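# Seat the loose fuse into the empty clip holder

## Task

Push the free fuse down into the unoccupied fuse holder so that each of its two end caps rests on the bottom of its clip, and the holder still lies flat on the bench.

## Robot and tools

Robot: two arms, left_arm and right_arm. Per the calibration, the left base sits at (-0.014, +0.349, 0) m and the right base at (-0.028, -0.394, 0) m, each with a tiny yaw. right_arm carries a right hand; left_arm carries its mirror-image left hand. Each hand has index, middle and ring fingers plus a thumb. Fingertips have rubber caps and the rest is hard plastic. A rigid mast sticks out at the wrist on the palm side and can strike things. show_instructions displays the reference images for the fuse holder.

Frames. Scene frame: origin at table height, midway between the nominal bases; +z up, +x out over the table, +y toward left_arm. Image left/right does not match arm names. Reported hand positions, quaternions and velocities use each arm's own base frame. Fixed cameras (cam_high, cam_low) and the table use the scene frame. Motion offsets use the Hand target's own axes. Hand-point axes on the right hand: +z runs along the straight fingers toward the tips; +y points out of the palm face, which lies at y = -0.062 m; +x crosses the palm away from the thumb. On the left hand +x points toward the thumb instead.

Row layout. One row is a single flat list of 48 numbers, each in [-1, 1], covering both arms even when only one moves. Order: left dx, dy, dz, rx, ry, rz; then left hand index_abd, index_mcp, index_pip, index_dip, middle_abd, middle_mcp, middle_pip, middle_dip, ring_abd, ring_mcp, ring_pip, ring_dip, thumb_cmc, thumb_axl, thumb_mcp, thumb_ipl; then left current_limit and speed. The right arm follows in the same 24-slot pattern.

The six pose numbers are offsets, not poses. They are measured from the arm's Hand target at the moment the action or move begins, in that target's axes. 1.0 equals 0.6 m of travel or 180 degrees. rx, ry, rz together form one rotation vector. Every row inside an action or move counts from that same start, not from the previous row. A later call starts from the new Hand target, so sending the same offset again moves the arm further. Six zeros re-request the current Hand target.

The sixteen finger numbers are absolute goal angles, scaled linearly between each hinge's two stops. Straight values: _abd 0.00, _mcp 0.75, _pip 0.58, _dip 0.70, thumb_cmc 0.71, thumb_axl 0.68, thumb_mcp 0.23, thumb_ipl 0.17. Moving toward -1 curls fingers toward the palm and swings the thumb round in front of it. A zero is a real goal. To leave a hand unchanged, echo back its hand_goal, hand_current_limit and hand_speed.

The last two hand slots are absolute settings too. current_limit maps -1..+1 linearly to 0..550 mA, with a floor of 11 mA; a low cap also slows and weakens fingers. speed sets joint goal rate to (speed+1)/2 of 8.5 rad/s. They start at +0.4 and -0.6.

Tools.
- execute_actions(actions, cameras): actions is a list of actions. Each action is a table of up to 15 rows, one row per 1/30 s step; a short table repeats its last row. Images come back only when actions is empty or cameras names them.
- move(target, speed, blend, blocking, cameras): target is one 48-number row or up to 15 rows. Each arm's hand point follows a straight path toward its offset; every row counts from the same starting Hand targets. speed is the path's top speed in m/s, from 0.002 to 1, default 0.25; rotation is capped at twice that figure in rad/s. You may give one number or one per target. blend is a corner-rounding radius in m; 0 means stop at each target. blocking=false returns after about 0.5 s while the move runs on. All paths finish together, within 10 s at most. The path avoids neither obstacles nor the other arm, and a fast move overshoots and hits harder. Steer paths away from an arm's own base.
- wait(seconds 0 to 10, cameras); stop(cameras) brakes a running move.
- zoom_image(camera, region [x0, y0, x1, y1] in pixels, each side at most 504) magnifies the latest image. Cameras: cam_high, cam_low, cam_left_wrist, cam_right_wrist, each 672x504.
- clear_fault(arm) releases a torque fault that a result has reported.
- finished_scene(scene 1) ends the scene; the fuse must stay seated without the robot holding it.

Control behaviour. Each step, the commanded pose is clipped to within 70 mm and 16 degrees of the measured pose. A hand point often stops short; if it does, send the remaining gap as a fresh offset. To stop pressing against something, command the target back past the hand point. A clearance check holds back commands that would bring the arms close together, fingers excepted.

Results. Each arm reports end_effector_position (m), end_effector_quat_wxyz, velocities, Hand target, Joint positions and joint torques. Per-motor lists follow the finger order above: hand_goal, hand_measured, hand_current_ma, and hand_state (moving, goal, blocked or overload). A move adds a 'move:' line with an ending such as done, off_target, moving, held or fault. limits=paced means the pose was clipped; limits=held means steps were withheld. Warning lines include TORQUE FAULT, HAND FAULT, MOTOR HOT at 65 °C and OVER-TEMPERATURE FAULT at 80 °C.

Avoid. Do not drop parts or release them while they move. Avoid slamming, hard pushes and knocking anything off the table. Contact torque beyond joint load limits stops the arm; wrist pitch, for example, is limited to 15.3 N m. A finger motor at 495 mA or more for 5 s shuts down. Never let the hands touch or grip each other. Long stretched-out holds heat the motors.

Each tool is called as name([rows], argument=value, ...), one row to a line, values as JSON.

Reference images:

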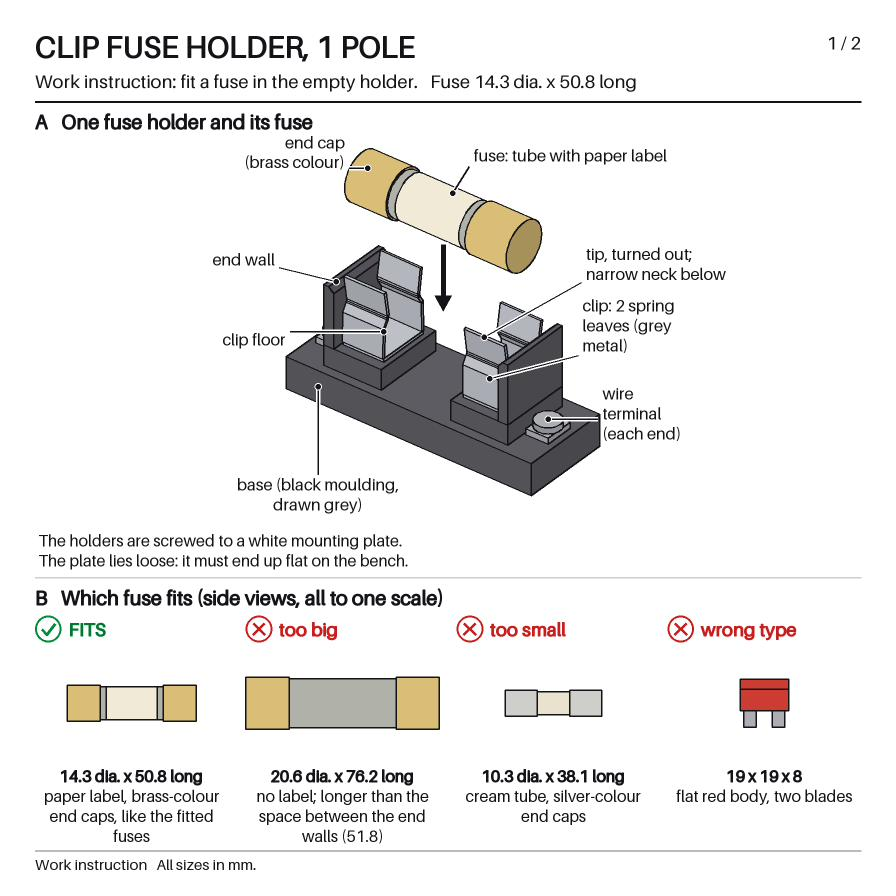

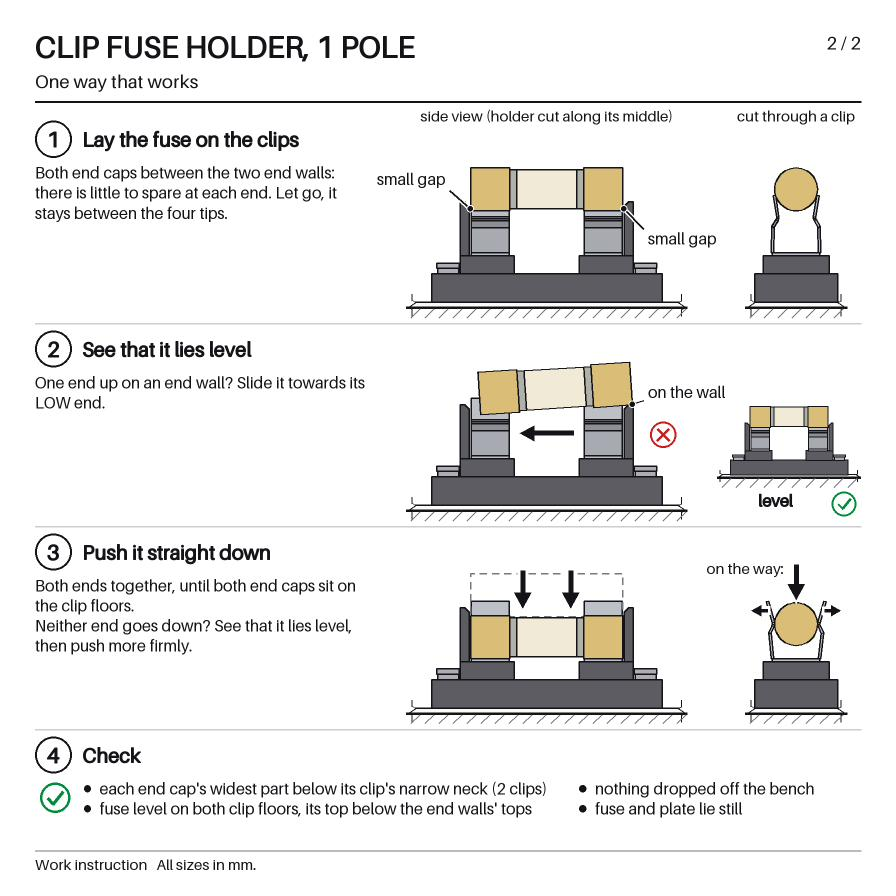

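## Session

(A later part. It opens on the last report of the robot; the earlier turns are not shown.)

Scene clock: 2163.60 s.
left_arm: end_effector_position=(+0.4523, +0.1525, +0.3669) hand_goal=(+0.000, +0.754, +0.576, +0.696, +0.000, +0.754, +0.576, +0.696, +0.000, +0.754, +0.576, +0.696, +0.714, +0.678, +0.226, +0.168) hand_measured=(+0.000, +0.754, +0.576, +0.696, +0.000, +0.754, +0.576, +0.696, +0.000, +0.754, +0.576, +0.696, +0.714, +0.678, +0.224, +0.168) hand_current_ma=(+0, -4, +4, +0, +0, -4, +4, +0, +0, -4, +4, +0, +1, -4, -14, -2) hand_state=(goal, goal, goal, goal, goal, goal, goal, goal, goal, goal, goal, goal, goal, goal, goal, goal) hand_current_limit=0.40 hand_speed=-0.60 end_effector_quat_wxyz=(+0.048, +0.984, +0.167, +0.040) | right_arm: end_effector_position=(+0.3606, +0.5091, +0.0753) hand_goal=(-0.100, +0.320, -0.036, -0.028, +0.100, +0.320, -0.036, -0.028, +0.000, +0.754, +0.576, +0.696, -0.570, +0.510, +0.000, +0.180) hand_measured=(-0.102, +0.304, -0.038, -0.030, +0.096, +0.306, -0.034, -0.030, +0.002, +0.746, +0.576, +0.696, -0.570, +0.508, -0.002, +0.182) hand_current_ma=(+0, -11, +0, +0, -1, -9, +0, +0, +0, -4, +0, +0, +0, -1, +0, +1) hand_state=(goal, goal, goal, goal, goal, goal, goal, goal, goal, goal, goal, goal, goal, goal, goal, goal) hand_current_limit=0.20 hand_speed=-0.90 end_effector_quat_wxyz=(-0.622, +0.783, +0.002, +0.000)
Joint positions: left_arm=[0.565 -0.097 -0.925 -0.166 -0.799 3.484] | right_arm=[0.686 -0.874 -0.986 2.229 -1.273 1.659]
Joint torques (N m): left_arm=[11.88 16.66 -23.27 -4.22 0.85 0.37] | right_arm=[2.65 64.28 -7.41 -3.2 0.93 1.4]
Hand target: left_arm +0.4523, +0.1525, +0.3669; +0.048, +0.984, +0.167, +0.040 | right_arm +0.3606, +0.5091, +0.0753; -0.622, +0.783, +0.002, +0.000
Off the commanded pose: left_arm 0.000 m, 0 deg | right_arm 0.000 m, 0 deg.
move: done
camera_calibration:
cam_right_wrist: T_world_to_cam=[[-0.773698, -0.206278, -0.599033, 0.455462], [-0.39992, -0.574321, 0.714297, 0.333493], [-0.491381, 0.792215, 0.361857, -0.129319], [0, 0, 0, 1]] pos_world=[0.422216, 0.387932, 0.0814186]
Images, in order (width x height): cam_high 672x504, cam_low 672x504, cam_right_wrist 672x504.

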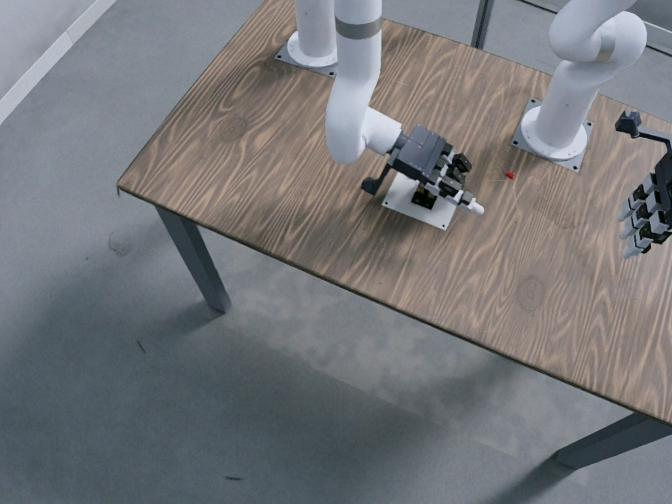

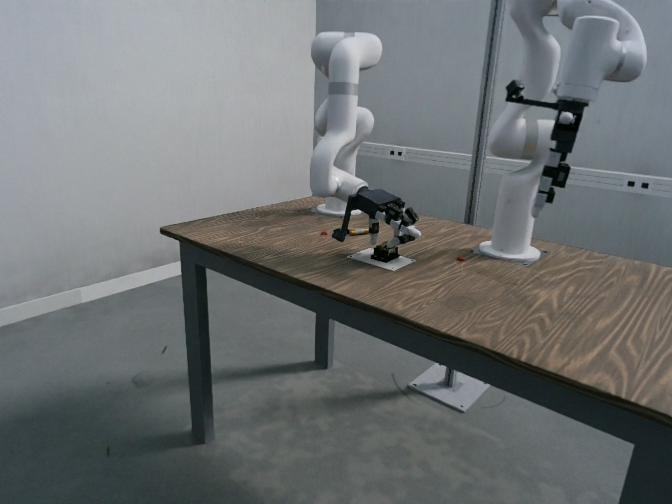

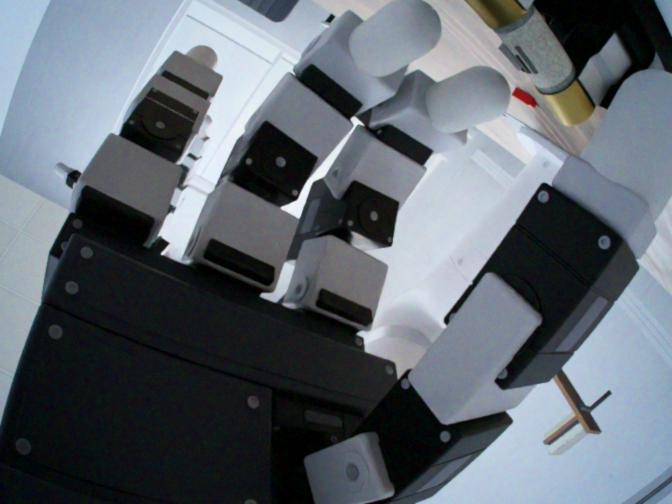

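move(target=[0,0,0,0,0,0,0,0.754,0.576,0.696,0,0.754,0.576,0.696,0,0.754,0.576,0.696,0.714,0.678,0.226,0.168,0.4,-0.6, 0,-0.0649,-0.015,0,0,0,-0.1,0.32,-0.036,-0.029,0.1,0.32,-0.036,-0.029,0,0.754,0.576,0.696,-0.571,0.509,-0.0,0.18,0.2,-0.9], speed=0.08, cameras=["cam_high","cam_low","cam_right_wrist"])

zoom_image(camera="cam_low", region=[368, 238, 398, 260])

zoom_image(camera="cam_high", region=[410, 176, 440, 206])

Scene clock: 2182.30 s.
left_arm: end_effector_position=(+0.4523, +0.1525, +0.3669) hand_goal=(+0.000, +0.754, +0.576, +0.696, +0.000, +0.754, +0.576, +0.696, +0.000, +0.754, +0.576, +0.696, +0.714, +0.678, +0.226, +0.168) hand_measured=(+0.000, +0.754, +0.576, +0.696, +0.000, +0.754, +0.576, +0.696, +0.000, +0.754, +0.576, +0.696, +0.714, +0.678, +0.224, +0.168) hand_current_ma=(+0, -4, +4, +0, +0, -4, +4, +0, +0, -4, +4, +0, +1, -4, -14, -2) hand_state=(goal, goal, goal, goal, goal, goal, goal, goal, goal, goal, goal, goal, goal, goal, goal, goal) hand_current_limit=0.40 hand_speed=-0.60 end_effector_quat_wxyz=(+0.048, +0.984, +0.167, +0.040) | right_arm: end_effector_position=(+0.3605, +0.5092, +0.1153) hand_goal=(-0.100, +0.320, -0.036, -0.028, +0.100, +0.320, -0.036, -0.028, +0.000, +0.754, +0.576, +0.696, -0.570, +0.510, +0.000, +0.180) hand_measured=(-0.102, +0.304, -0.038, -0.030, +0.096, +0.306, -0.034, -0.030, +0.002, +0.746, +0.576, +0.696, -0.570, +0.508, -0.002, +0.182) hand_current_ma=(+0, -10, +0, +0, -1, -8, +0, +0, +0, -4, +0, +0, +0, -1, +0, +1) hand_state=(goal, goal, goal, goal, goal, goal, goal, goal, goal, goal, goal, goal, goal, goal, goal, goal) hand_current_limit=0.20 hand_speed=-0.90 end_effector_quat_wxyz=(-0.622, +0.783, +0.002, +0.000)
Joint positions: left_arm=[0.565 -0.097 -0.925 -0.166 -0.799 3.484] | right_arm=[0.686 -0.78 -0.954 2.213 -1.235 1.711]
Joint torques (N m): left_arm=[11.65 17.48 -23.41 -3.93 0.81 0.57] | right_arm=[10.85 64.05 -9.1 -3.41 0.86 1.42]
Hand target: left_arm +0.4523, +0.1525, +0.3669; +0.048, +0.984, +0.167, +0.040 | right_arm +0.3605, +0.5092, +0.1153; -0.622, +0.783, +0.002, +0.000
Off the commanded pose: left_arm 0.000 m, 0 deg | right_arm 0.000 m, 0 deg.
move: done
camera_calibration:
cam_right_wrist: T_world_to_cam=[[-0.773722, -0.206312, -0.59899, 0.479305], [-0.399873, -0.574309, 0.714332, 0.304925], [-0.491381, 0.792215, 0.361857, -0.143806], [0, 0, 0, 1]] pos_world=[0.422117, 0.387933, 0.121319]
Images, in order (width x height): cam_high 672x504, cam_low 672x504, cam_right_wrist 672x504.

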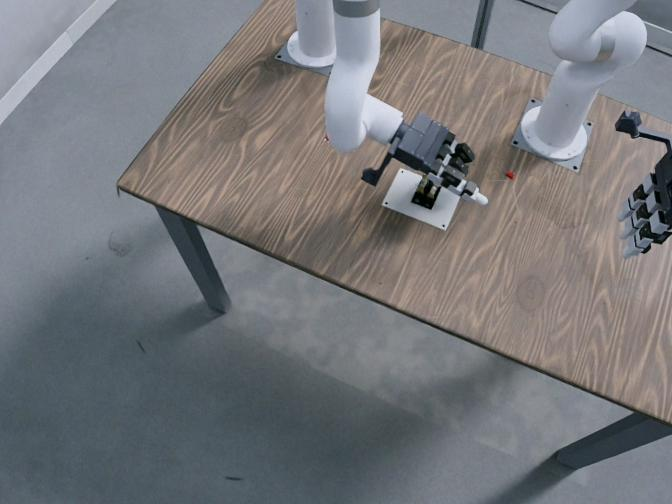

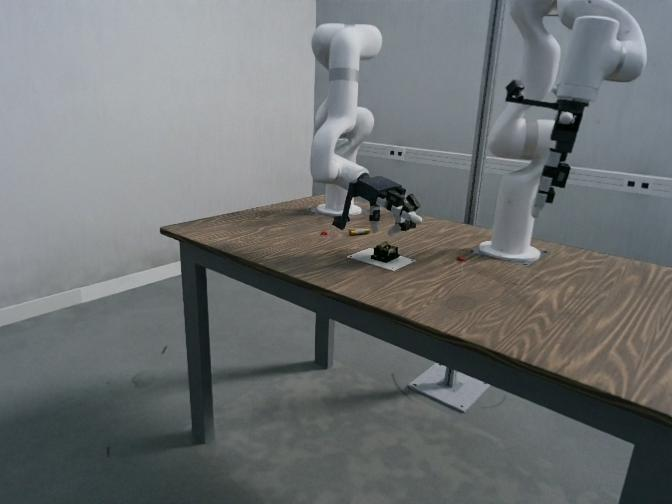

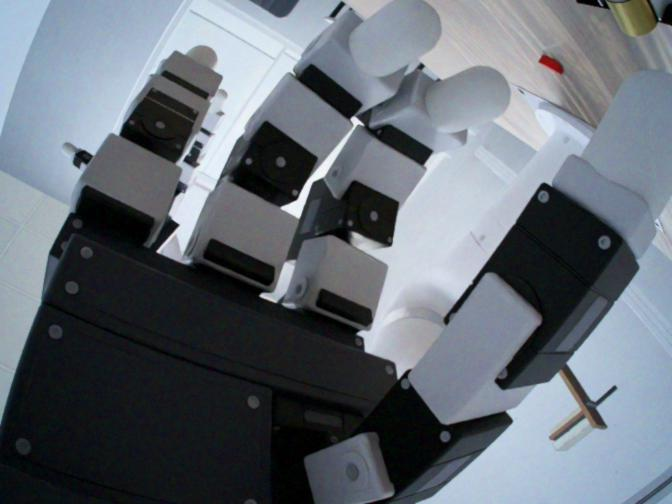

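Scaled by 16.800 from the camera's 672x504 image, which has a finer 960x720 frame.

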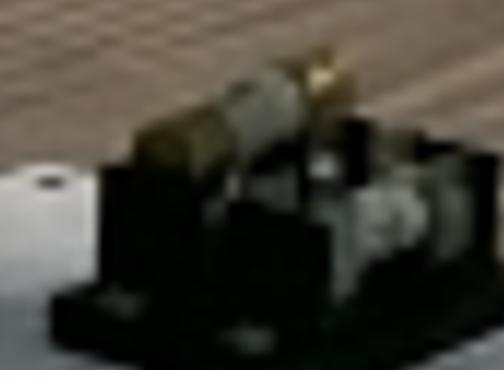

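Scaled by 16.800 from the camera's 672x504 image, which has a finer 960x720 frame.

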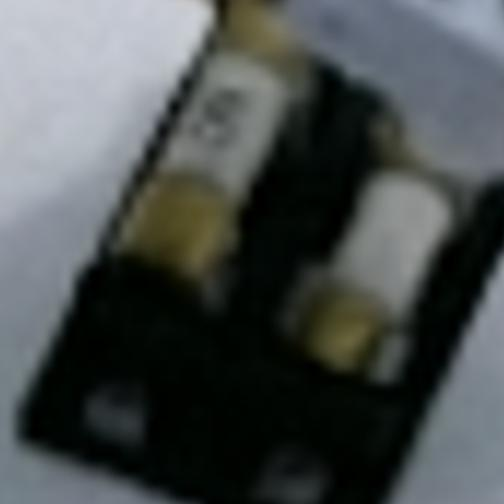

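move([
  [0,0,0,0,0,0,0,0.754,0.576,0.696,0,0.754,0.576,0.696,0,0.754,0.576,0.696,0.714,0.678,0.226,0.168,0.4,-0.6, 0.0383,-0.1946,-0.2314,-0.2,0,0,-0.1,0.32,-0.036,-0.029,0.1,0.32,-0.036,-0.029,0,0.754,0.576,0.696,-0.571,0.509,-0.0,0.18,0.2,-0.9],
  [0,0,0,0,0,0,0,0.754,0.576,0.696,0,0.754,0.576,0.696,0,0.754,0.576,0.696,0.714,0.678,0.226,0.168,0.4,-0.6, 0.0383,-0.1946,-0.2314,-0.428,0,0,-0.1,0.32,-0.036,-0.029,0.1,0.32,-0.036,-0.029,0,0.754,0.576,0.696,-0.571,0.509,-0.0,0.18,0.2,-0.9],
], speed=0.15, blend=0.02, cameras=["cam_high","cam_low","cam_right_wrist"])

zoom_image(camera="cam_low", region=[368, 238, 398, 260])

zoom_image(camera="cam_high", region=[410, 176, 440, 206])

Scene clock: 2249.50 s.
left_arm: end_effector_position=(+0.4523, +0.1525, +0.3669) hand_goal=(+0.000, +0.754, +0.576, +0.696, +0.000, +0.754, +0.576, +0.696, +0.000, +0.754, +0.576, +0.696, +0.714, +0.678, +0.226, +0.168) hand_measured=(+0.000, +0.754, +0.576, +0.696, +0.000, +0.754, +0.576, +0.696, +0.000, +0.754, +0.576, +0.696, +0.714, +0.678, +0.224, +0.168) hand_current_ma=(+0, -4, +4, +0, +0, -4, +4, +0, +0, -4, +4, +0, +1, -4, -14, -2) hand_state=(goal, goal, goal, goal, goal, goal, goal, goal, goal, goal, goal, goal, goal, goal, goal, goal) hand_current_limit=0.40 hand_speed=-0.60 end_effector_quat_wxyz=(+0.048, +0.984, +0.167, +0.040) | right_arm: end_effector_position=(+0.3836, +0.4004, +0.2605) hand_goal=(-0.100, +0.320, -0.036, -0.028, +0.100, +0.320, -0.036, -0.028, +0.000, +0.754, +0.576, +0.696, -0.570, +0.510, +0.000, +0.180) hand_measured=(-0.102, +0.322, -0.036, -0.030, +0.096, +0.322, -0.034, -0.030, +0.002, +0.750, +0.576, +0.696, -0.570, +0.508, -0.002, +0.182) hand_current_ma=(+0, +1, +0, +0, -1, +0, +0, +0, +0, -2, +0, +0, +0, +0, +0, +0) hand_state=(goal, goal, goal, goal, goal, goal, goal, goal, goal, goal, goal, goal, goal, goal, goal, goal) hand_current_limit=0.20 hand_speed=-0.90 end_effector_quat_wxyz=(+0.001, +1.000, +0.002, +0.001)
Joint positions: left_arm=[0.565 -0.097 -0.925 -0.166 -0.799 3.484] | right_arm=[0.875 -0.624 -1.397 -0.004 -0.773 4.016]
Joint torques (N m): left_arm=[12.83 17.12 -23.02 -3.94 0.9 0.43] | right_arm=[10.27 39.52 -25.2 -2.25 -2.68 1.58]
Hand target: left_arm +0.4523, +0.1525, +0.3669; +0.048, +0.984, +0.167, +0.040 | right_arm +0.3836, +0.4004, +0.2605; +0.001, +1.000, +0.002, +0.001
Off the commanded pose: left_arm 0.000 m, 0 deg | right_arm 0.000 m, 0 deg.
move: done
camera_calibration:
cam_right_wrist: T_world_to_cam=[[-0.773671, -0.630551, 0.0619568, 0.559391], [-0.404622, 0.566964, 0.717519, -0.30803], [-0.48756, 0.530054, -0.693778, 0.27967], [0, 0, 0, 1]] pos_world=[0.444505, 0.379126, 0.380388]
Images, in order (width x height): cam_high 672x504, cam_low 672x504, cam_right_wrist 672x504.

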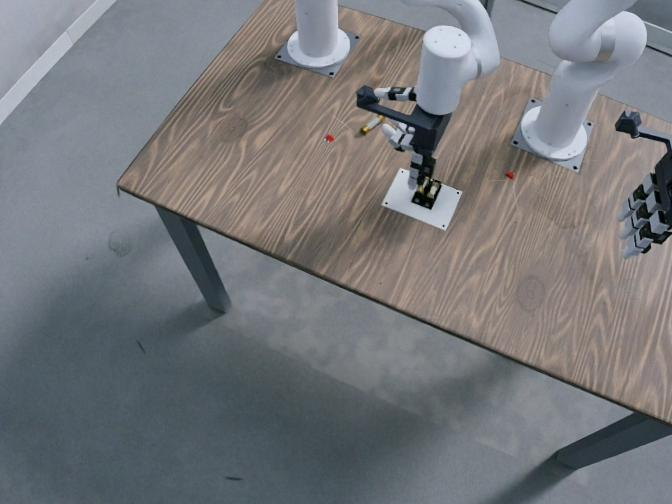

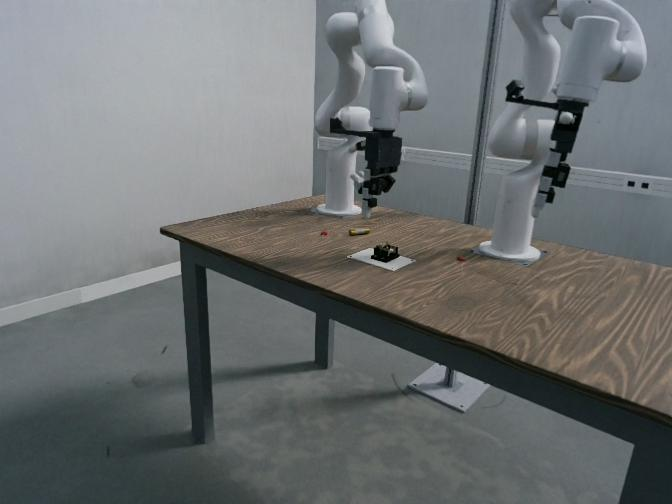

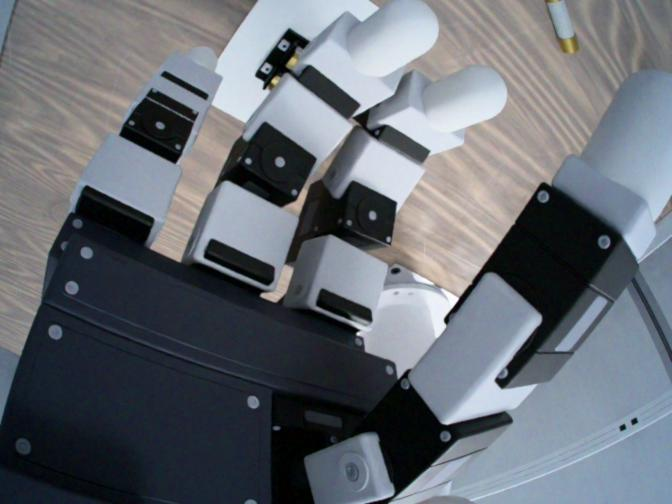

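Scaled by 16.800 from the camera's 672x504 image, which has a finer 960x720 frame.

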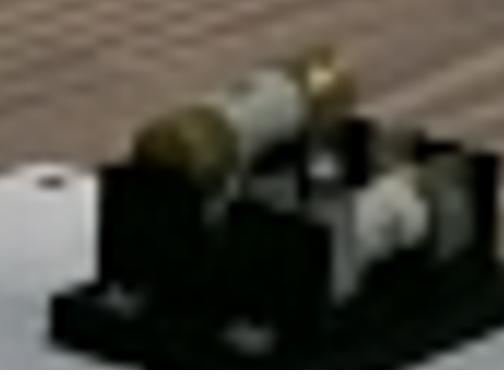

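Scaled by 16.800 from the camera's 672x504 image, which has a finer 960x720 frame.

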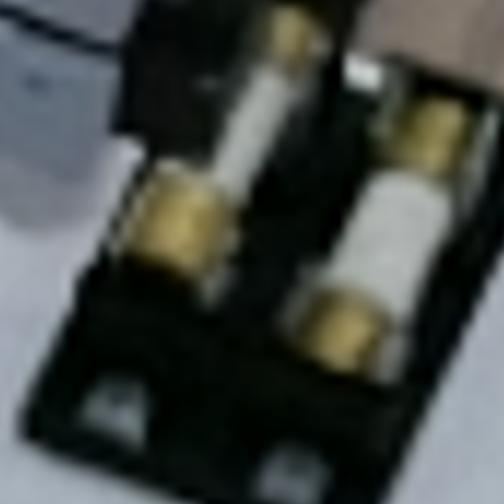

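move([
  [0,0,0,0,0,0,0,0.754,0.576,0.696,0,0.754,0.576,0.696,0,0.754,0.576,0.696,0.714,0.678,0.226,0.168,0.4,-0.6, 0,0,0,0,0,0,0,-0.35,-0.8,-0.5,0,-0.35,-0.8,-0.5,0,-0.35,-0.8,-0.5,0.714,0.678,0.226,0.168,0.4,-0.7],
  [0,0,0,0,0,0,0,0.754,0.576,0.696,0,0.754,0.576,0.696,0,0.754,0.576,0.696,0.714,0.678,0.226,0.168,0.4,-0.6, 0.0267,-0.0667,0.1333,0,0,0,0,-0.35,-0.8,-0.5,0,-0.35,-0.8,-0.5,0,-0.35,-0.8,-0.5,0.714,0.678,0.226,0.168,0.4,-0.7],
], speed=0.1, cameras=["cam_high","cam_right_wrist"])

zoom_image(camera="cam_high", region=[410, 176, 440, 206])

Scene clock: 2325.80 s.
left_arm: end_effector_position=(+0.4523, +0.1525, +0.3669) hand_goal=(+0.000, +0.754, +0.576, +0.696, +0.000, +0.754, +0.576, +0.696, +0.000, +0.754, +0.576, +0.696, +0.714, +0.678, +0.226, +0.168) hand_measured=(+0.000, +0.754, +0.576, +0.696, +0.000, +0.754, +0.576, +0.696, +0.000, +0.754, +0.576, +0.696, +0.714, +0.678, +0.224, +0.168) hand_current_ma=(+0, -4, +4, +0, +0, -4, +4, +0, +0, -4, +4, +0, +1, -4, -14, -2) hand_state=(goal, goal, goal, goal, goal, goal, goal, goal, goal, goal, goal, goal, goal, goal, goal, goal) hand_current_limit=0.40 hand_speed=-0.60 end_effector_quat_wxyz=(+0.048, +0.984, +0.167, +0.040) | right_arm: end_effector_position=(+0.3996, +0.4403, +0.1805) hand_goal=(+0.000, -0.350, -0.800, -0.500, +0.000, -0.350, -0.800, -0.500, +0.000, -0.350, -0.800, -0.500, +0.714, +0.678, +0.226, +0.168) hand_measured=(-0.002, -0.292, -0.706, -0.494, +0.002, -0.296, -0.702, -0.496, +0.002, -0.320, -0.684, -0.476, +0.712, +0.676, +0.214, +0.168) hand_current_ma=(+0, +96, +195, +2, +0, +86, +211, +1, +0, +31, +274, +22, -1, -1, -9, +0) hand_state=(goal, blocked, blocked, goal, goal, blocked, blocked, goal, goal, blocked, blocked, blocked, goal, goal, goal, goal) hand_current_limit=0.40 hand_speed=-0.70 end_effector_quat_wxyz=(+0.001, +1.000, +0.002, +0.001)
Joint positions: left_arm=[0.565 -0.097 -0.925 -0.166 -0.799 3.484] | right_arm=[0.895 -0.819 -1.518 -0.005 -0.698 4.036]
Joint torques (N m): left_arm=[12.43 17.16 -23.07 -4.46 0.81 0.46] | right_arm=[10.68 46.07 -24.02 -3.18 2.21 1.41]
Hand target: left_arm +0.4523, +0.1525, +0.3669; +0.048, +0.984, +0.167, +0.040 | right_arm +0.3996, +0.4403, +0.1805; +0.001, +1.000, +0.002, +0.001
Off the commanded pose: left_arm 0.000 m, 0 deg | right_arm 0.000 m, 0 deg.
move: done
camera_calibration:
cam_right_wrist: T_world_to_cam=[[-0.773643, -0.630581, 0.0620048, 0.60201], [-0.404645, 0.566998, 0.717479, -0.266784], [-0.487585, 0.529983, -0.693815, 0.210868], [0, 0, 0, 1]] pos_world=[0.460604, 0.419126, 0.300388]
Images, in order (width x height): cam_high 672x504, cam_right_wrist 672x504.

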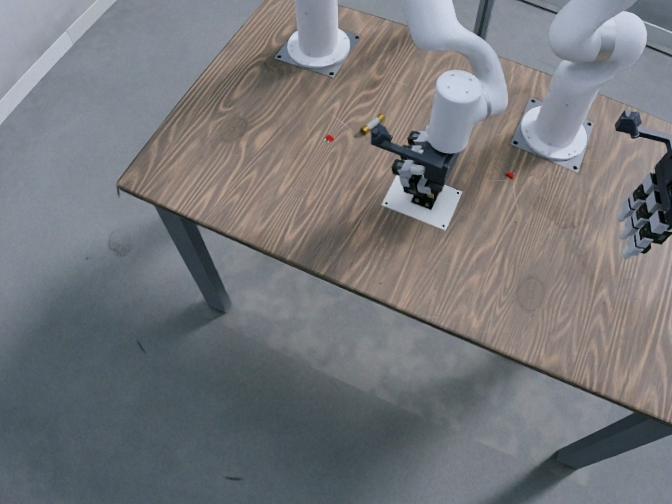

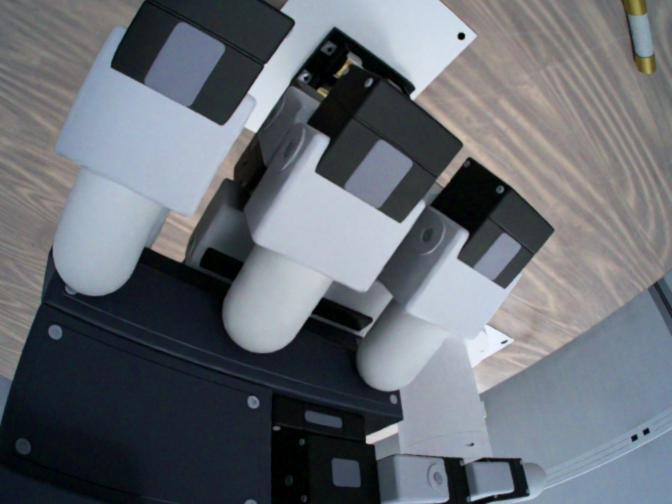

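Scaled by 16.800 from the camera's 672x504 image, which has a finer 960x720 frame.

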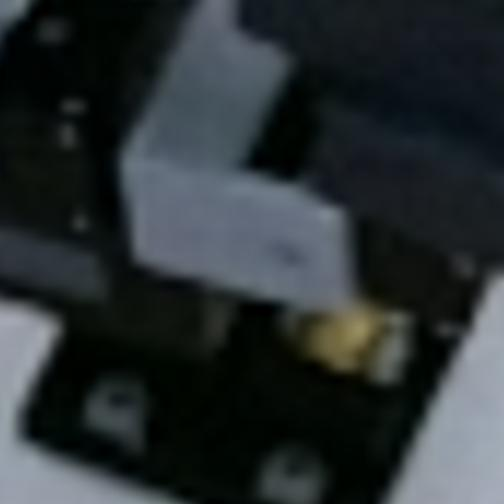

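move(target=[0,0,0,0,0,0,0,0.754,0.576,0.696,0,0.754,0.576,0.696,0,0.754,0.576,0.696,0.714,0.678,0.226,0.168,0.4,-0.6, 0.15,-0.1233,0.0117,0,0,0,0,-0.29,-0.7,-0.5,0,-0.29,-0.7,-0.5,0,-0.32,-0.68,-0.47,0.714,0.678,0.226,0.168,0.4,-0.7], speed=0.12, cameras=["cam_high","cam_low","cam_right_wrist"])

zoom_image(camera="cam_right_wrist", region=[440, 20, 620, 155])

Scene clock: 2341.30 s.
left_arm: end_effector_position=(+0.4523, +0.1525, +0.3669) hand_goal=(+0.000, +0.754, +0.576, +0.696, +0.000, +0.754, +0.576, +0.696, +0.000, +0.754, +0.576, +0.696, +0.714, +0.678, +0.226, +0.168) hand_measured=(+0.000, +0.754, +0.576, +0.696, +0.000, +0.754, +0.576, +0.696, +0.000, +0.754, +0.576, +0.696, +0.714, +0.678, +0.224, +0.168) hand_current_ma=(+0, -4, +4, +0, +0, -4, +4, +0, +0, -4, +4, +0, +1, -4, -14, -2) hand_state=(goal, goal, goal, goal, goal, goal, goal, goal, goal, goal, goal, goal, goal, goal, goal, goal) hand_current_limit=0.40 hand_speed=-0.60 end_effector_quat_wxyz=(+0.048, +0.984, +0.167, +0.040) | right_arm: end_effector_position=(+0.4893, +0.5147, +0.1736) hand_goal=(+0.000, -0.290, -0.700, -0.500, +0.000, -0.290, -0.700, -0.500, +0.000, -0.320, -0.680, -0.470, +0.714, +0.678, +0.226, +0.168) hand_measured=(-0.002, -0.274, -0.698, -0.498, +0.002, -0.278, -0.696, -0.498, +0.002, -0.308, -0.680, -0.468, +0.712, +0.676, +0.214, +0.168) hand_current_ma=(+0, +10, +1, +0, +0, +7, +1, +0, +0, +8, +0, +1, -1, -1, -9, +0) hand_state=(goal, goal, goal, goal, goal, goal, goal, goal, goal, goal, goal, goal, goal, goal, goal, goal) hand_current_limit=0.40 hand_speed=-0.70 end_effector_quat_wxyz=(+0.001, +1.000, +0.002, +0.001)
Joint positions: left_arm=[0.565 -0.097 -0.925 -0.166 -0.799 3.484] | right_arm=[0.865 -1.149 -2.089 -0.004 -0.939 4.005]
Joint torques (N m): left_arm=[11.18 16.41 -23.47 -4.16 0.79 0.31] | right_arm=[-10.6 55.82 -25.58 4.86 -2.82 -1.08]
Hand target: left_arm +0.4523, +0.1525, +0.3669; +0.048, +0.984, +0.167, +0.040 | right_arm +0.4893, +0.5147, +0.1735; +0.001, +1.000, +0.002, +0.001
Off the commanded pose: left_arm 0.000 m, 0 deg | right_arm 0.000 m, 0 deg.
move: done
camera_calibration:
cam_right_wrist: T_world_to_cam=[[-0.773573, -0.630666, 0.0620028, 0.718696], [-0.404686, 0.566927, 0.717511, -0.267545], [-0.487661, 0.529956, -0.693782, 0.210416], [0, 0, 0, 1]] pos_world=[0.550304, 0.493425, 0.293388]
Images, in order (width x height): cam_high 672x504, cam_low 672x504, cam_right_wrist 672x504.

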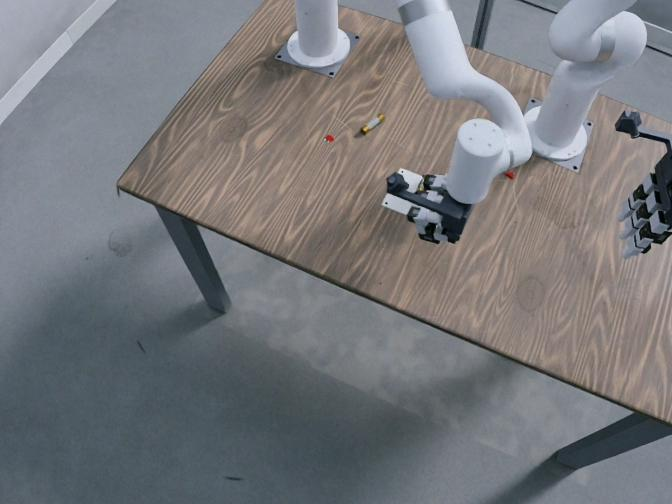

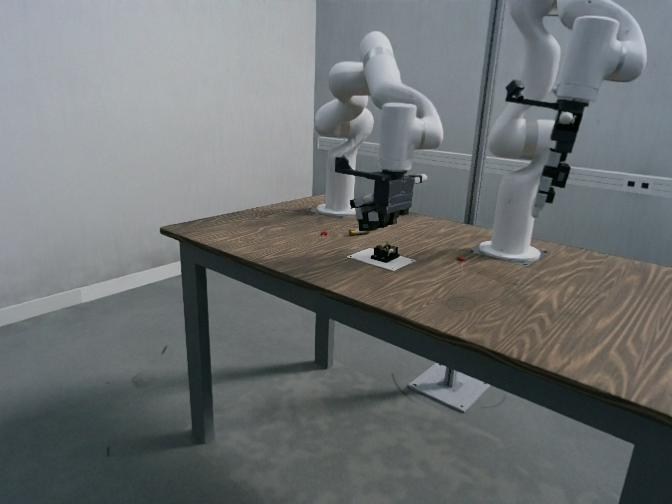

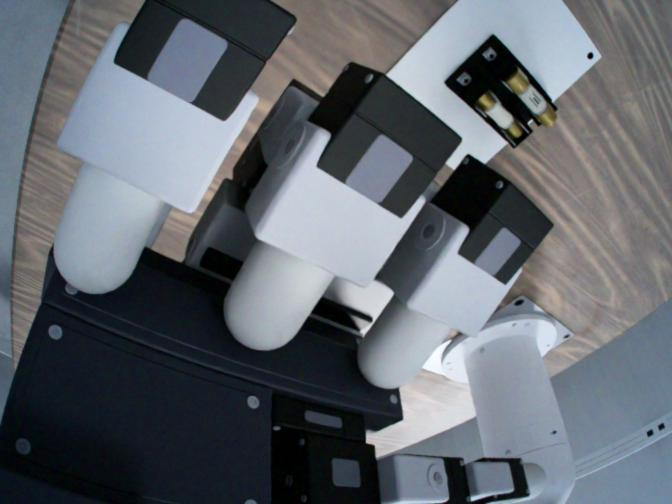

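Scaled by 2.800 from the camera's 672x504 image, which has a finer 960x720 frame.

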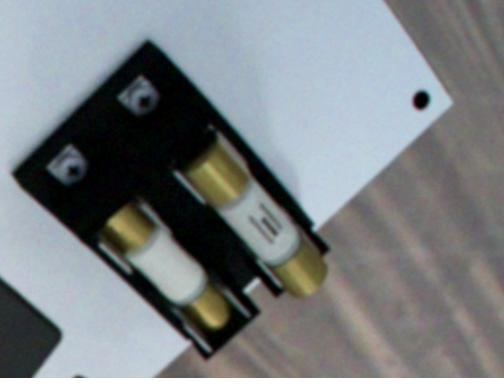

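Excellent view. Zoom in more.

zoom_image(camera="cam_right_wrist", region=[465, 50, 565, 150])

Scaled by 5.040 from the camera's 672x504 image, which has a finer 960x720 frame.

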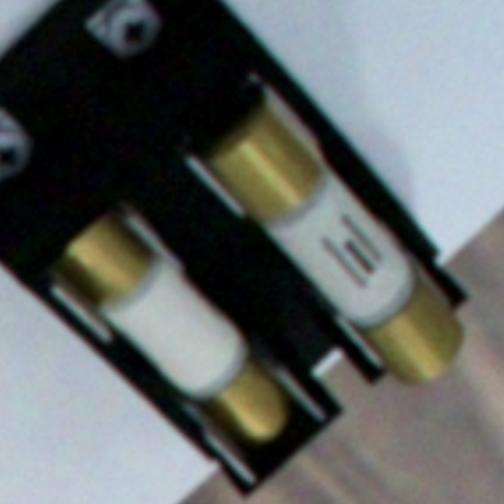

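move([
  [0,0,0,0,0,0,0,0.754,0.576,0.696,0,0.754,0.576,0.696,0,0.754,0.576,0.696,0.714,0.678,0.226,0.168,0.4,-0.6, 0,0,-0.0767,0,0,0,0,-0.29,-0.7,-0.5,0,-0.29,-0.7,-0.5,0,-0.32,-0.68,-0.47,0.714,0.678,0.226,0.168,0.4,-0.7],
  [0,0,0,0,0,0,0,0.754,0.576,0.696,0,0.754,0.576,0.696,0,0.754,0.576,0.696,0.714,0.678,0.226,0.168,0.4,-0.6, -0.2483,0.1792,-0.0767,0,0,0,0,-0.29,-0.7,-0.5,0,-0.29,-0.7,-0.5,0,-0.32,-0.68,-0.47,0.714,0.678,0.226,0.168,0.4,-0.7],
  [0,0,0,0,0,0,0,0.754,0.576,0.696,0,0.754,0.576,0.696,0,0.754,0.576,0.696,0.714,0.678,0.226,0.168,0.4,-0.6, -0.2483,0.1792,-0.0767,0,0,0,0,0.754,0.576,0.696,0,0.95,0.95,0.95,0,0.95,0.95,0.95,0.714,0.678,0.226,0.168,0.4,-0.7],
], speed=0.12, cameras=["cam_high","cam_low","cam_right_wrist"])

Scene clock: 2443.73 s.
left_arm: end_effector_position=(+0.4523, +0.1525, +0.3669) hand_goal=(+0.000, +0.754, +0.576, +0.696, +0.000, +0.754, +0.576, +0.696, +0.000, +0.754, +0.576, +0.696, +0.714, +0.678, +0.226, +0.168) hand_measured=(+0.000, +0.754, +0.576, +0.696, +0.000, +0.754, +0.576, +0.696, +0.000, +0.754, +0.576, +0.696, +0.714, +0.678, +0.224, +0.168) hand_current_ma=(+0, -4, +4, +0, +0, -4, +4, +0, +0, -4, +4, +0, +1, -4, -14, -2) hand_state=(goal, goal, goal, goal, goal, goal, goal, goal, goal, goal, goal, goal, goal, goal, goal, goal) hand_current_limit=0.40 hand_speed=-0.60 end_effector_quat_wxyz=(+0.048, +0.984, +0.167, +0.040) | right_arm: end_effector_position=(+0.3407, +0.4066, +0.2194) hand_goal=(+0.000, +0.754, +0.576, +0.696, +0.000, +0.950, +0.950, +0.950, +0.000, +0.950, +0.950, +0.950, +0.714, +0.678, +0.226, +0.168) hand_measured=(-0.002, +0.750, +0.572, +0.694, +0.002, +0.942, +0.944, +0.946, +0.002, +0.940, +0.942, +0.946, +0.712, +0.676, +0.214, +0.168) hand_current_ma=(+0, -1, -1, -1, +0, -4, -3, -1, +0, -5, -3, -1, -1, -1, -9, +0) hand_state=(goal, goal, goal, goal, goal, goal, goal, goal, goal, goal, goal, goal, goal, goal, goal, goal) hand_current_limit=0.40 hand_speed=-0.70 end_effector_quat_wxyz=(+0.001, +1.000, +0.002, +0.001)
Joint positions: left_arm=[0.565 -0.097 -0.925 -0.166 -0.799 3.484] | right_arm=[0.936 -0.627 -1.298 -0.005 -0.67 4.077]
Joint torques (N m): left_arm=[11.64 17.89 -23.17 -3.97 0.88 0.21] | right_arm=[10.98 64.05 -13.84 -2.56 2.07 1.24]
Hand target: left_arm +0.4523, +0.1525, +0.3669; +0.048, +0.984, +0.167, +0.040 | right_arm +0.3407, +0.4066, +0.2194; +0.001, +1.000, +0.002, +0.001
Off the commanded pose: left_arm 0.000 m, 0 deg | right_arm 0.000 m, 0 deg.
move: done
camera_calibration:
cam_right_wrist: T_world_to_cam=[[-0.773668, -0.630545, 0.0620493, 0.532685], [-0.404596, 0.567037, 0.717476, -0.299493], [-0.487585, 0.529983, -0.693815, 0.22695], [0, 0, 0, 1]] pos_world=[0.401605, 0.385426, 0.339288]
Images, in order (width x height): cam_high 672x504, cam_low 672x504, cam_right_wrist 672x504.

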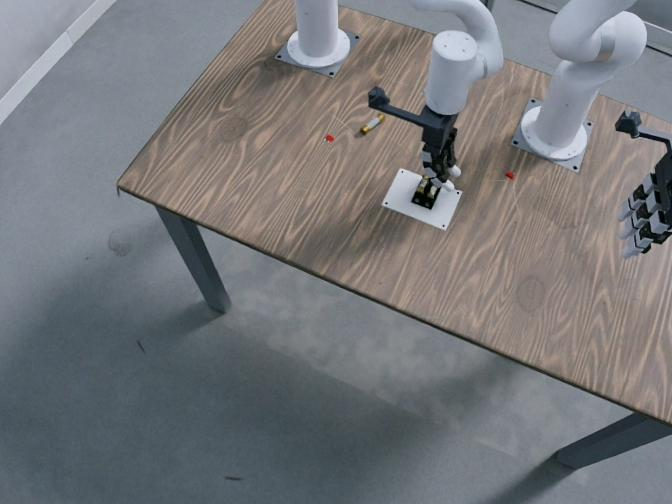

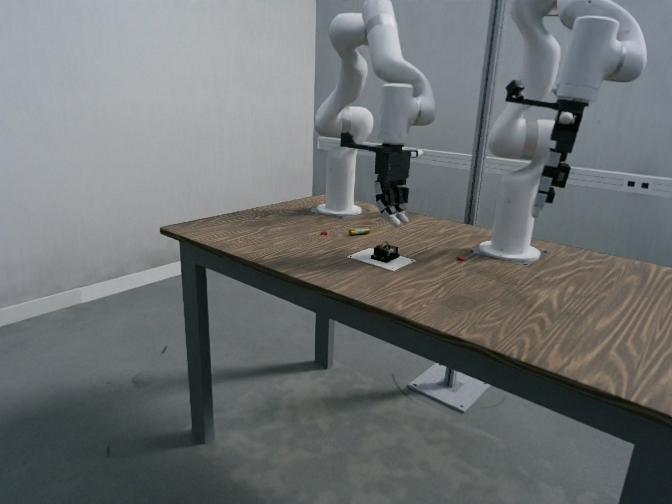

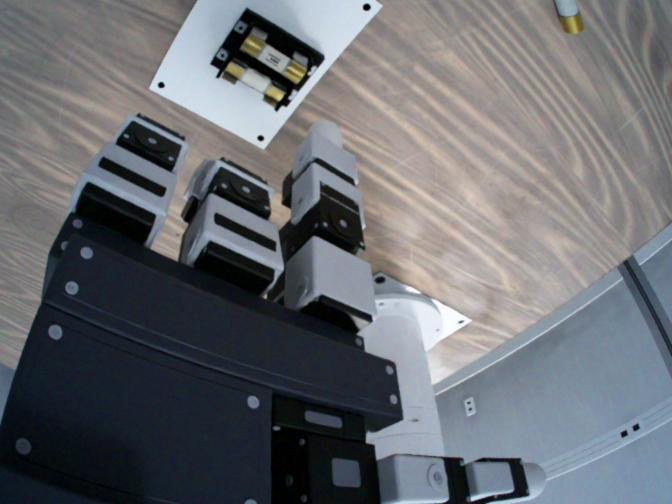

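zoom_image(camera="cam_right_wrist", region=[200, 0, 360, 150])

zoom_image(camera="cam_right_wrist", region=[220, 10, 310, 110])

Scaled by 3.150 from the camera's 672x504 image, which has a finer 960x720 frame.

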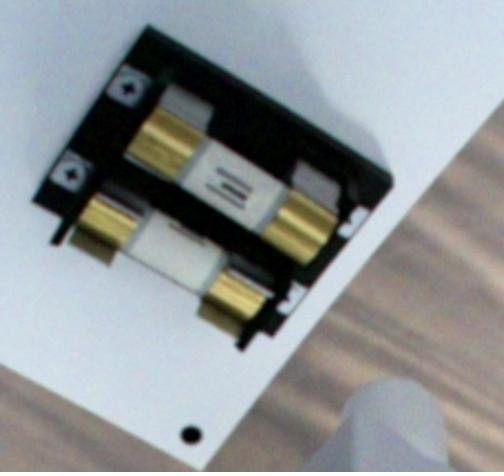

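Scaled by 5.040 from the camera's 672x504 image, which has a finer 960x720 frame.

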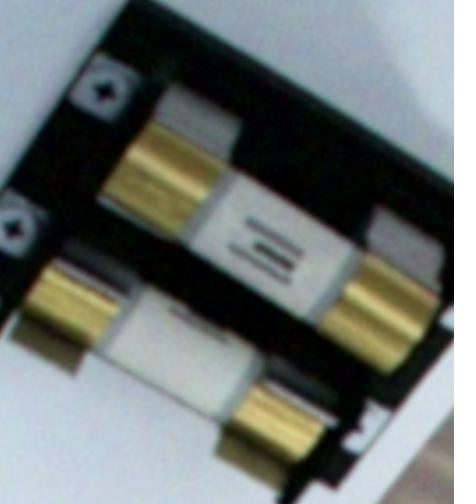

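zoom_image(camera="cam_low", region=[368, 238, 398, 260])

zoom_image(camera="cam_high", region=[410, 176, 440, 206])

Scaled by 16.800 from the camera's 672x504 image, which has a finer 960x720 frame.

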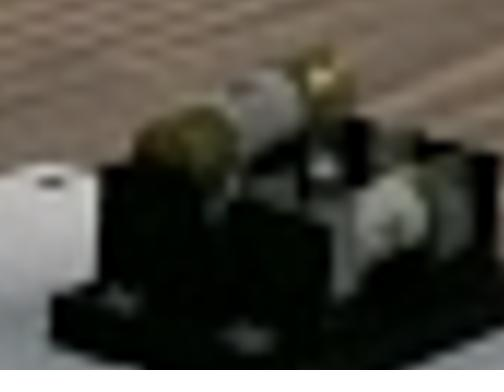

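Scaled by 16.800 from the camera's 672x504 image, which has a finer 960x720 frame.

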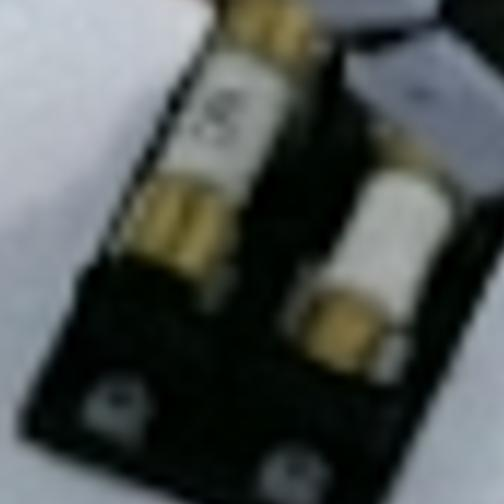

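move(target=[0,0,0,0,0,0,0,0.754,0.576,0.696,0,0.754,0.576,0.696,0,0.754,0.576,0.696,0.714,0.678,0.226,0.168,0.4,-0.6, -0.0078,0,0.074,0,0,0,0,0.754,0.576,0.696,0,0.95,0.95,0.95,0,0.95,0.95,0.95,0.714,0.678,0.226,0.168,0.4,-0.7], speed=0.08, cameras=["cam_high","cam_low","cam_right_wrist"])

zoom_image(camera="cam_right_wrist", region=[240, 0, 400, 150])

zoom_image(camera="cam_low", region=[368, 238, 398, 260])

zoom_image(camera="cam_high", region=[410, 176, 440, 206])

Scene clock: 2562.57 s.
left_arm: end_effector_position=(+0.4523, +0.1525, +0.3669) hand_goal=(+0.000, +0.754, +0.576, +0.696, +0.000, +0.754, +0.576, +0.696, +0.000, +0.754, +0.576, +0.696, +0.714, +0.678, +0.226, +0.168) hand_measured=(+0.000, +0.754, +0.576, +0.696, +0.000, +0.754, +0.576, +0.696, +0.000, +0.754, +0.576, +0.696, +0.714, +0.678, +0.224, +0.168) hand_current_ma=(+0, -4, +4, +0, +0, -4, +4, +0, +0, -4, +4, +0, +1, -4, -14, -2) hand_state=(goal, goal, goal, goal, goal, goal, goal, goal, goal, goal, goal, goal, goal, goal, goal, goal) hand_current_limit=0.40 hand_speed=-0.60 end_effector_quat_wxyz=(+0.048, +0.984, +0.167, +0.040) | right_arm: end_effector_position=(+0.3361, +0.4065, +0.1750) hand_goal=(+0.000, +0.754, +0.576, +0.696, +0.000, +0.950, +0.950, +0.950, +0.000, +0.950, +0.950, +0.950, +0.714, +0.678, +0.226, +0.168) hand_measured=(-0.002, +0.750, +0.574, +0.694, +0.002, +0.942, +0.944, +0.946, +0.002, +0.940, +0.942, +0.946, +0.712, +0.676, +0.214, +0.168) hand_current_ma=(+0, -1, -1, -1, +0, -4, -2, -1, +0, -5, -3, -1, -1, -1, -9, +0) hand_state=(goal, goal, goal, goal, goal, goal, goal, goal, goal, goal, goal, goal, goal, goal, goal, goal) hand_current_limit=0.40 hand_speed=-0.70 end_effector_quat_wxyz=(+0.001, +1.000, +0.002, +0.001)
Joint positions: left_arm=[0.565 -0.097 -0.925 -0.166 -0.799 3.484] | right_arm=[0.942 -0.686 -1.275 -0.005 -0.589 4.084]
Joint torques (N m): left_arm=[12 17.85 -23.34 -4.04 0.81 0.34] | right_arm=[10.89 40.6 -12.65 -2.65 2.38 1.47]
Hand target: left_arm +0.4523, +0.1525, +0.3669; +0.048, +0.984, +0.167, +0.040 | right_arm +0.3361, +0.4065, +0.1750; +0.001, +1.000, +0.002, +0.001
Off the commanded pose: left_arm 0.000 m, 0 deg | right_arm 0.000 m, 0 deg.
move: done
camera_calibration:
cam_right_wrist: T_world_to_cam=[[-0.773643, -0.630581, 0.0620048, 0.531912], [-0.404645, 0.566998, 0.717479, -0.269368], [-0.487585, 0.529983, -0.693815, 0.194004], [0, 0, 0, 1]] pos_world=[0.397104, 0.385326, 0.294888]
Images, in order (width x height): cam_high 672x504, cam_low 672x504, cam_right_wrist 672x504.

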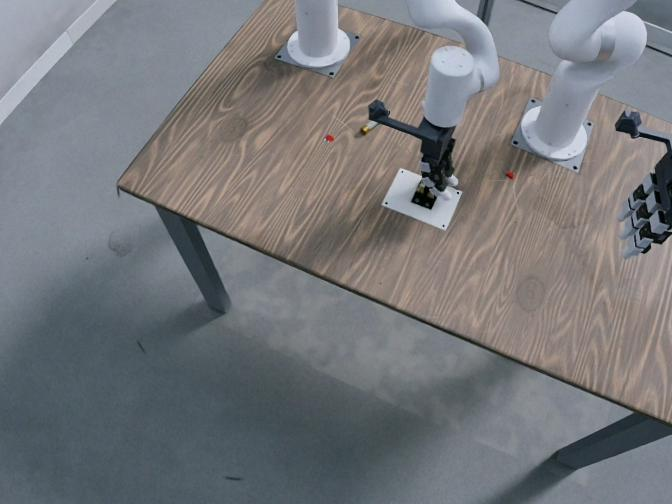

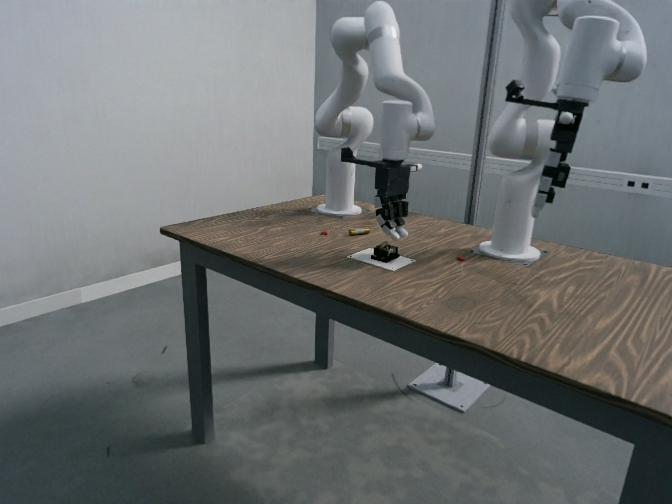

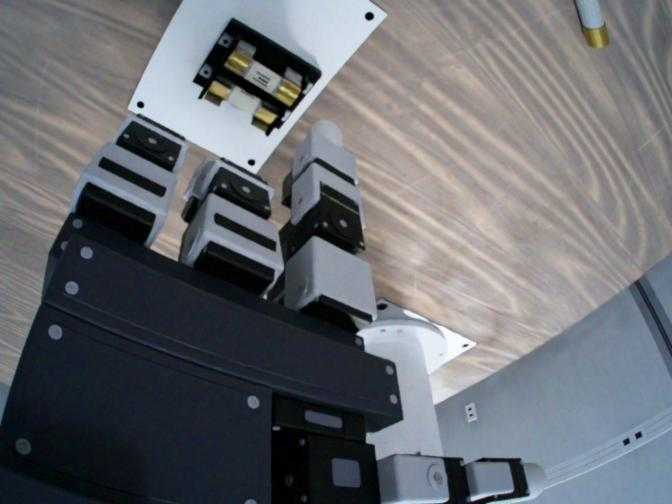

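Scaled by 3.150 from the camera's 672x504 image, which has a finer 960x720 frame.

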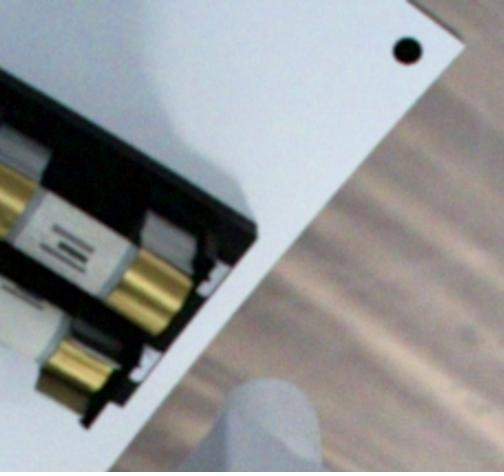

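Scaled by 16.800 from the camera's 672x504 image, which has a finer 960x720 frame.

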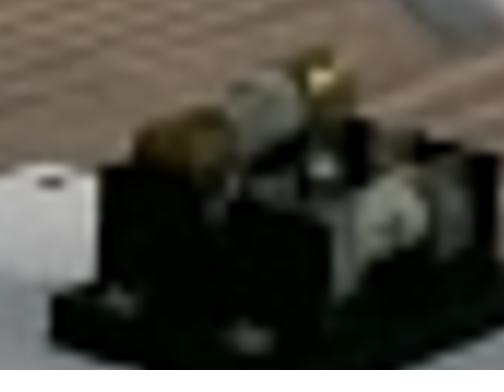

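Scaled by 16.800 from the camera's 672x504 image, which has a finer 960x720 frame.

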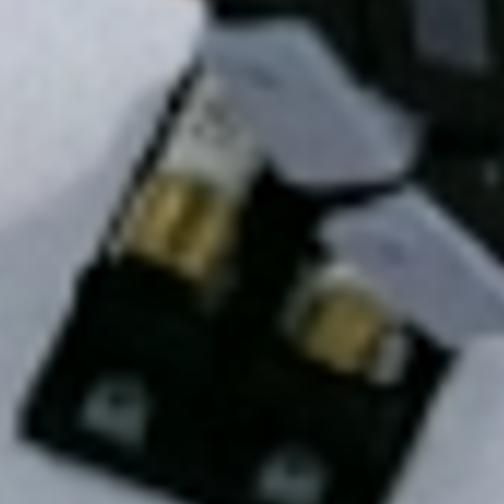

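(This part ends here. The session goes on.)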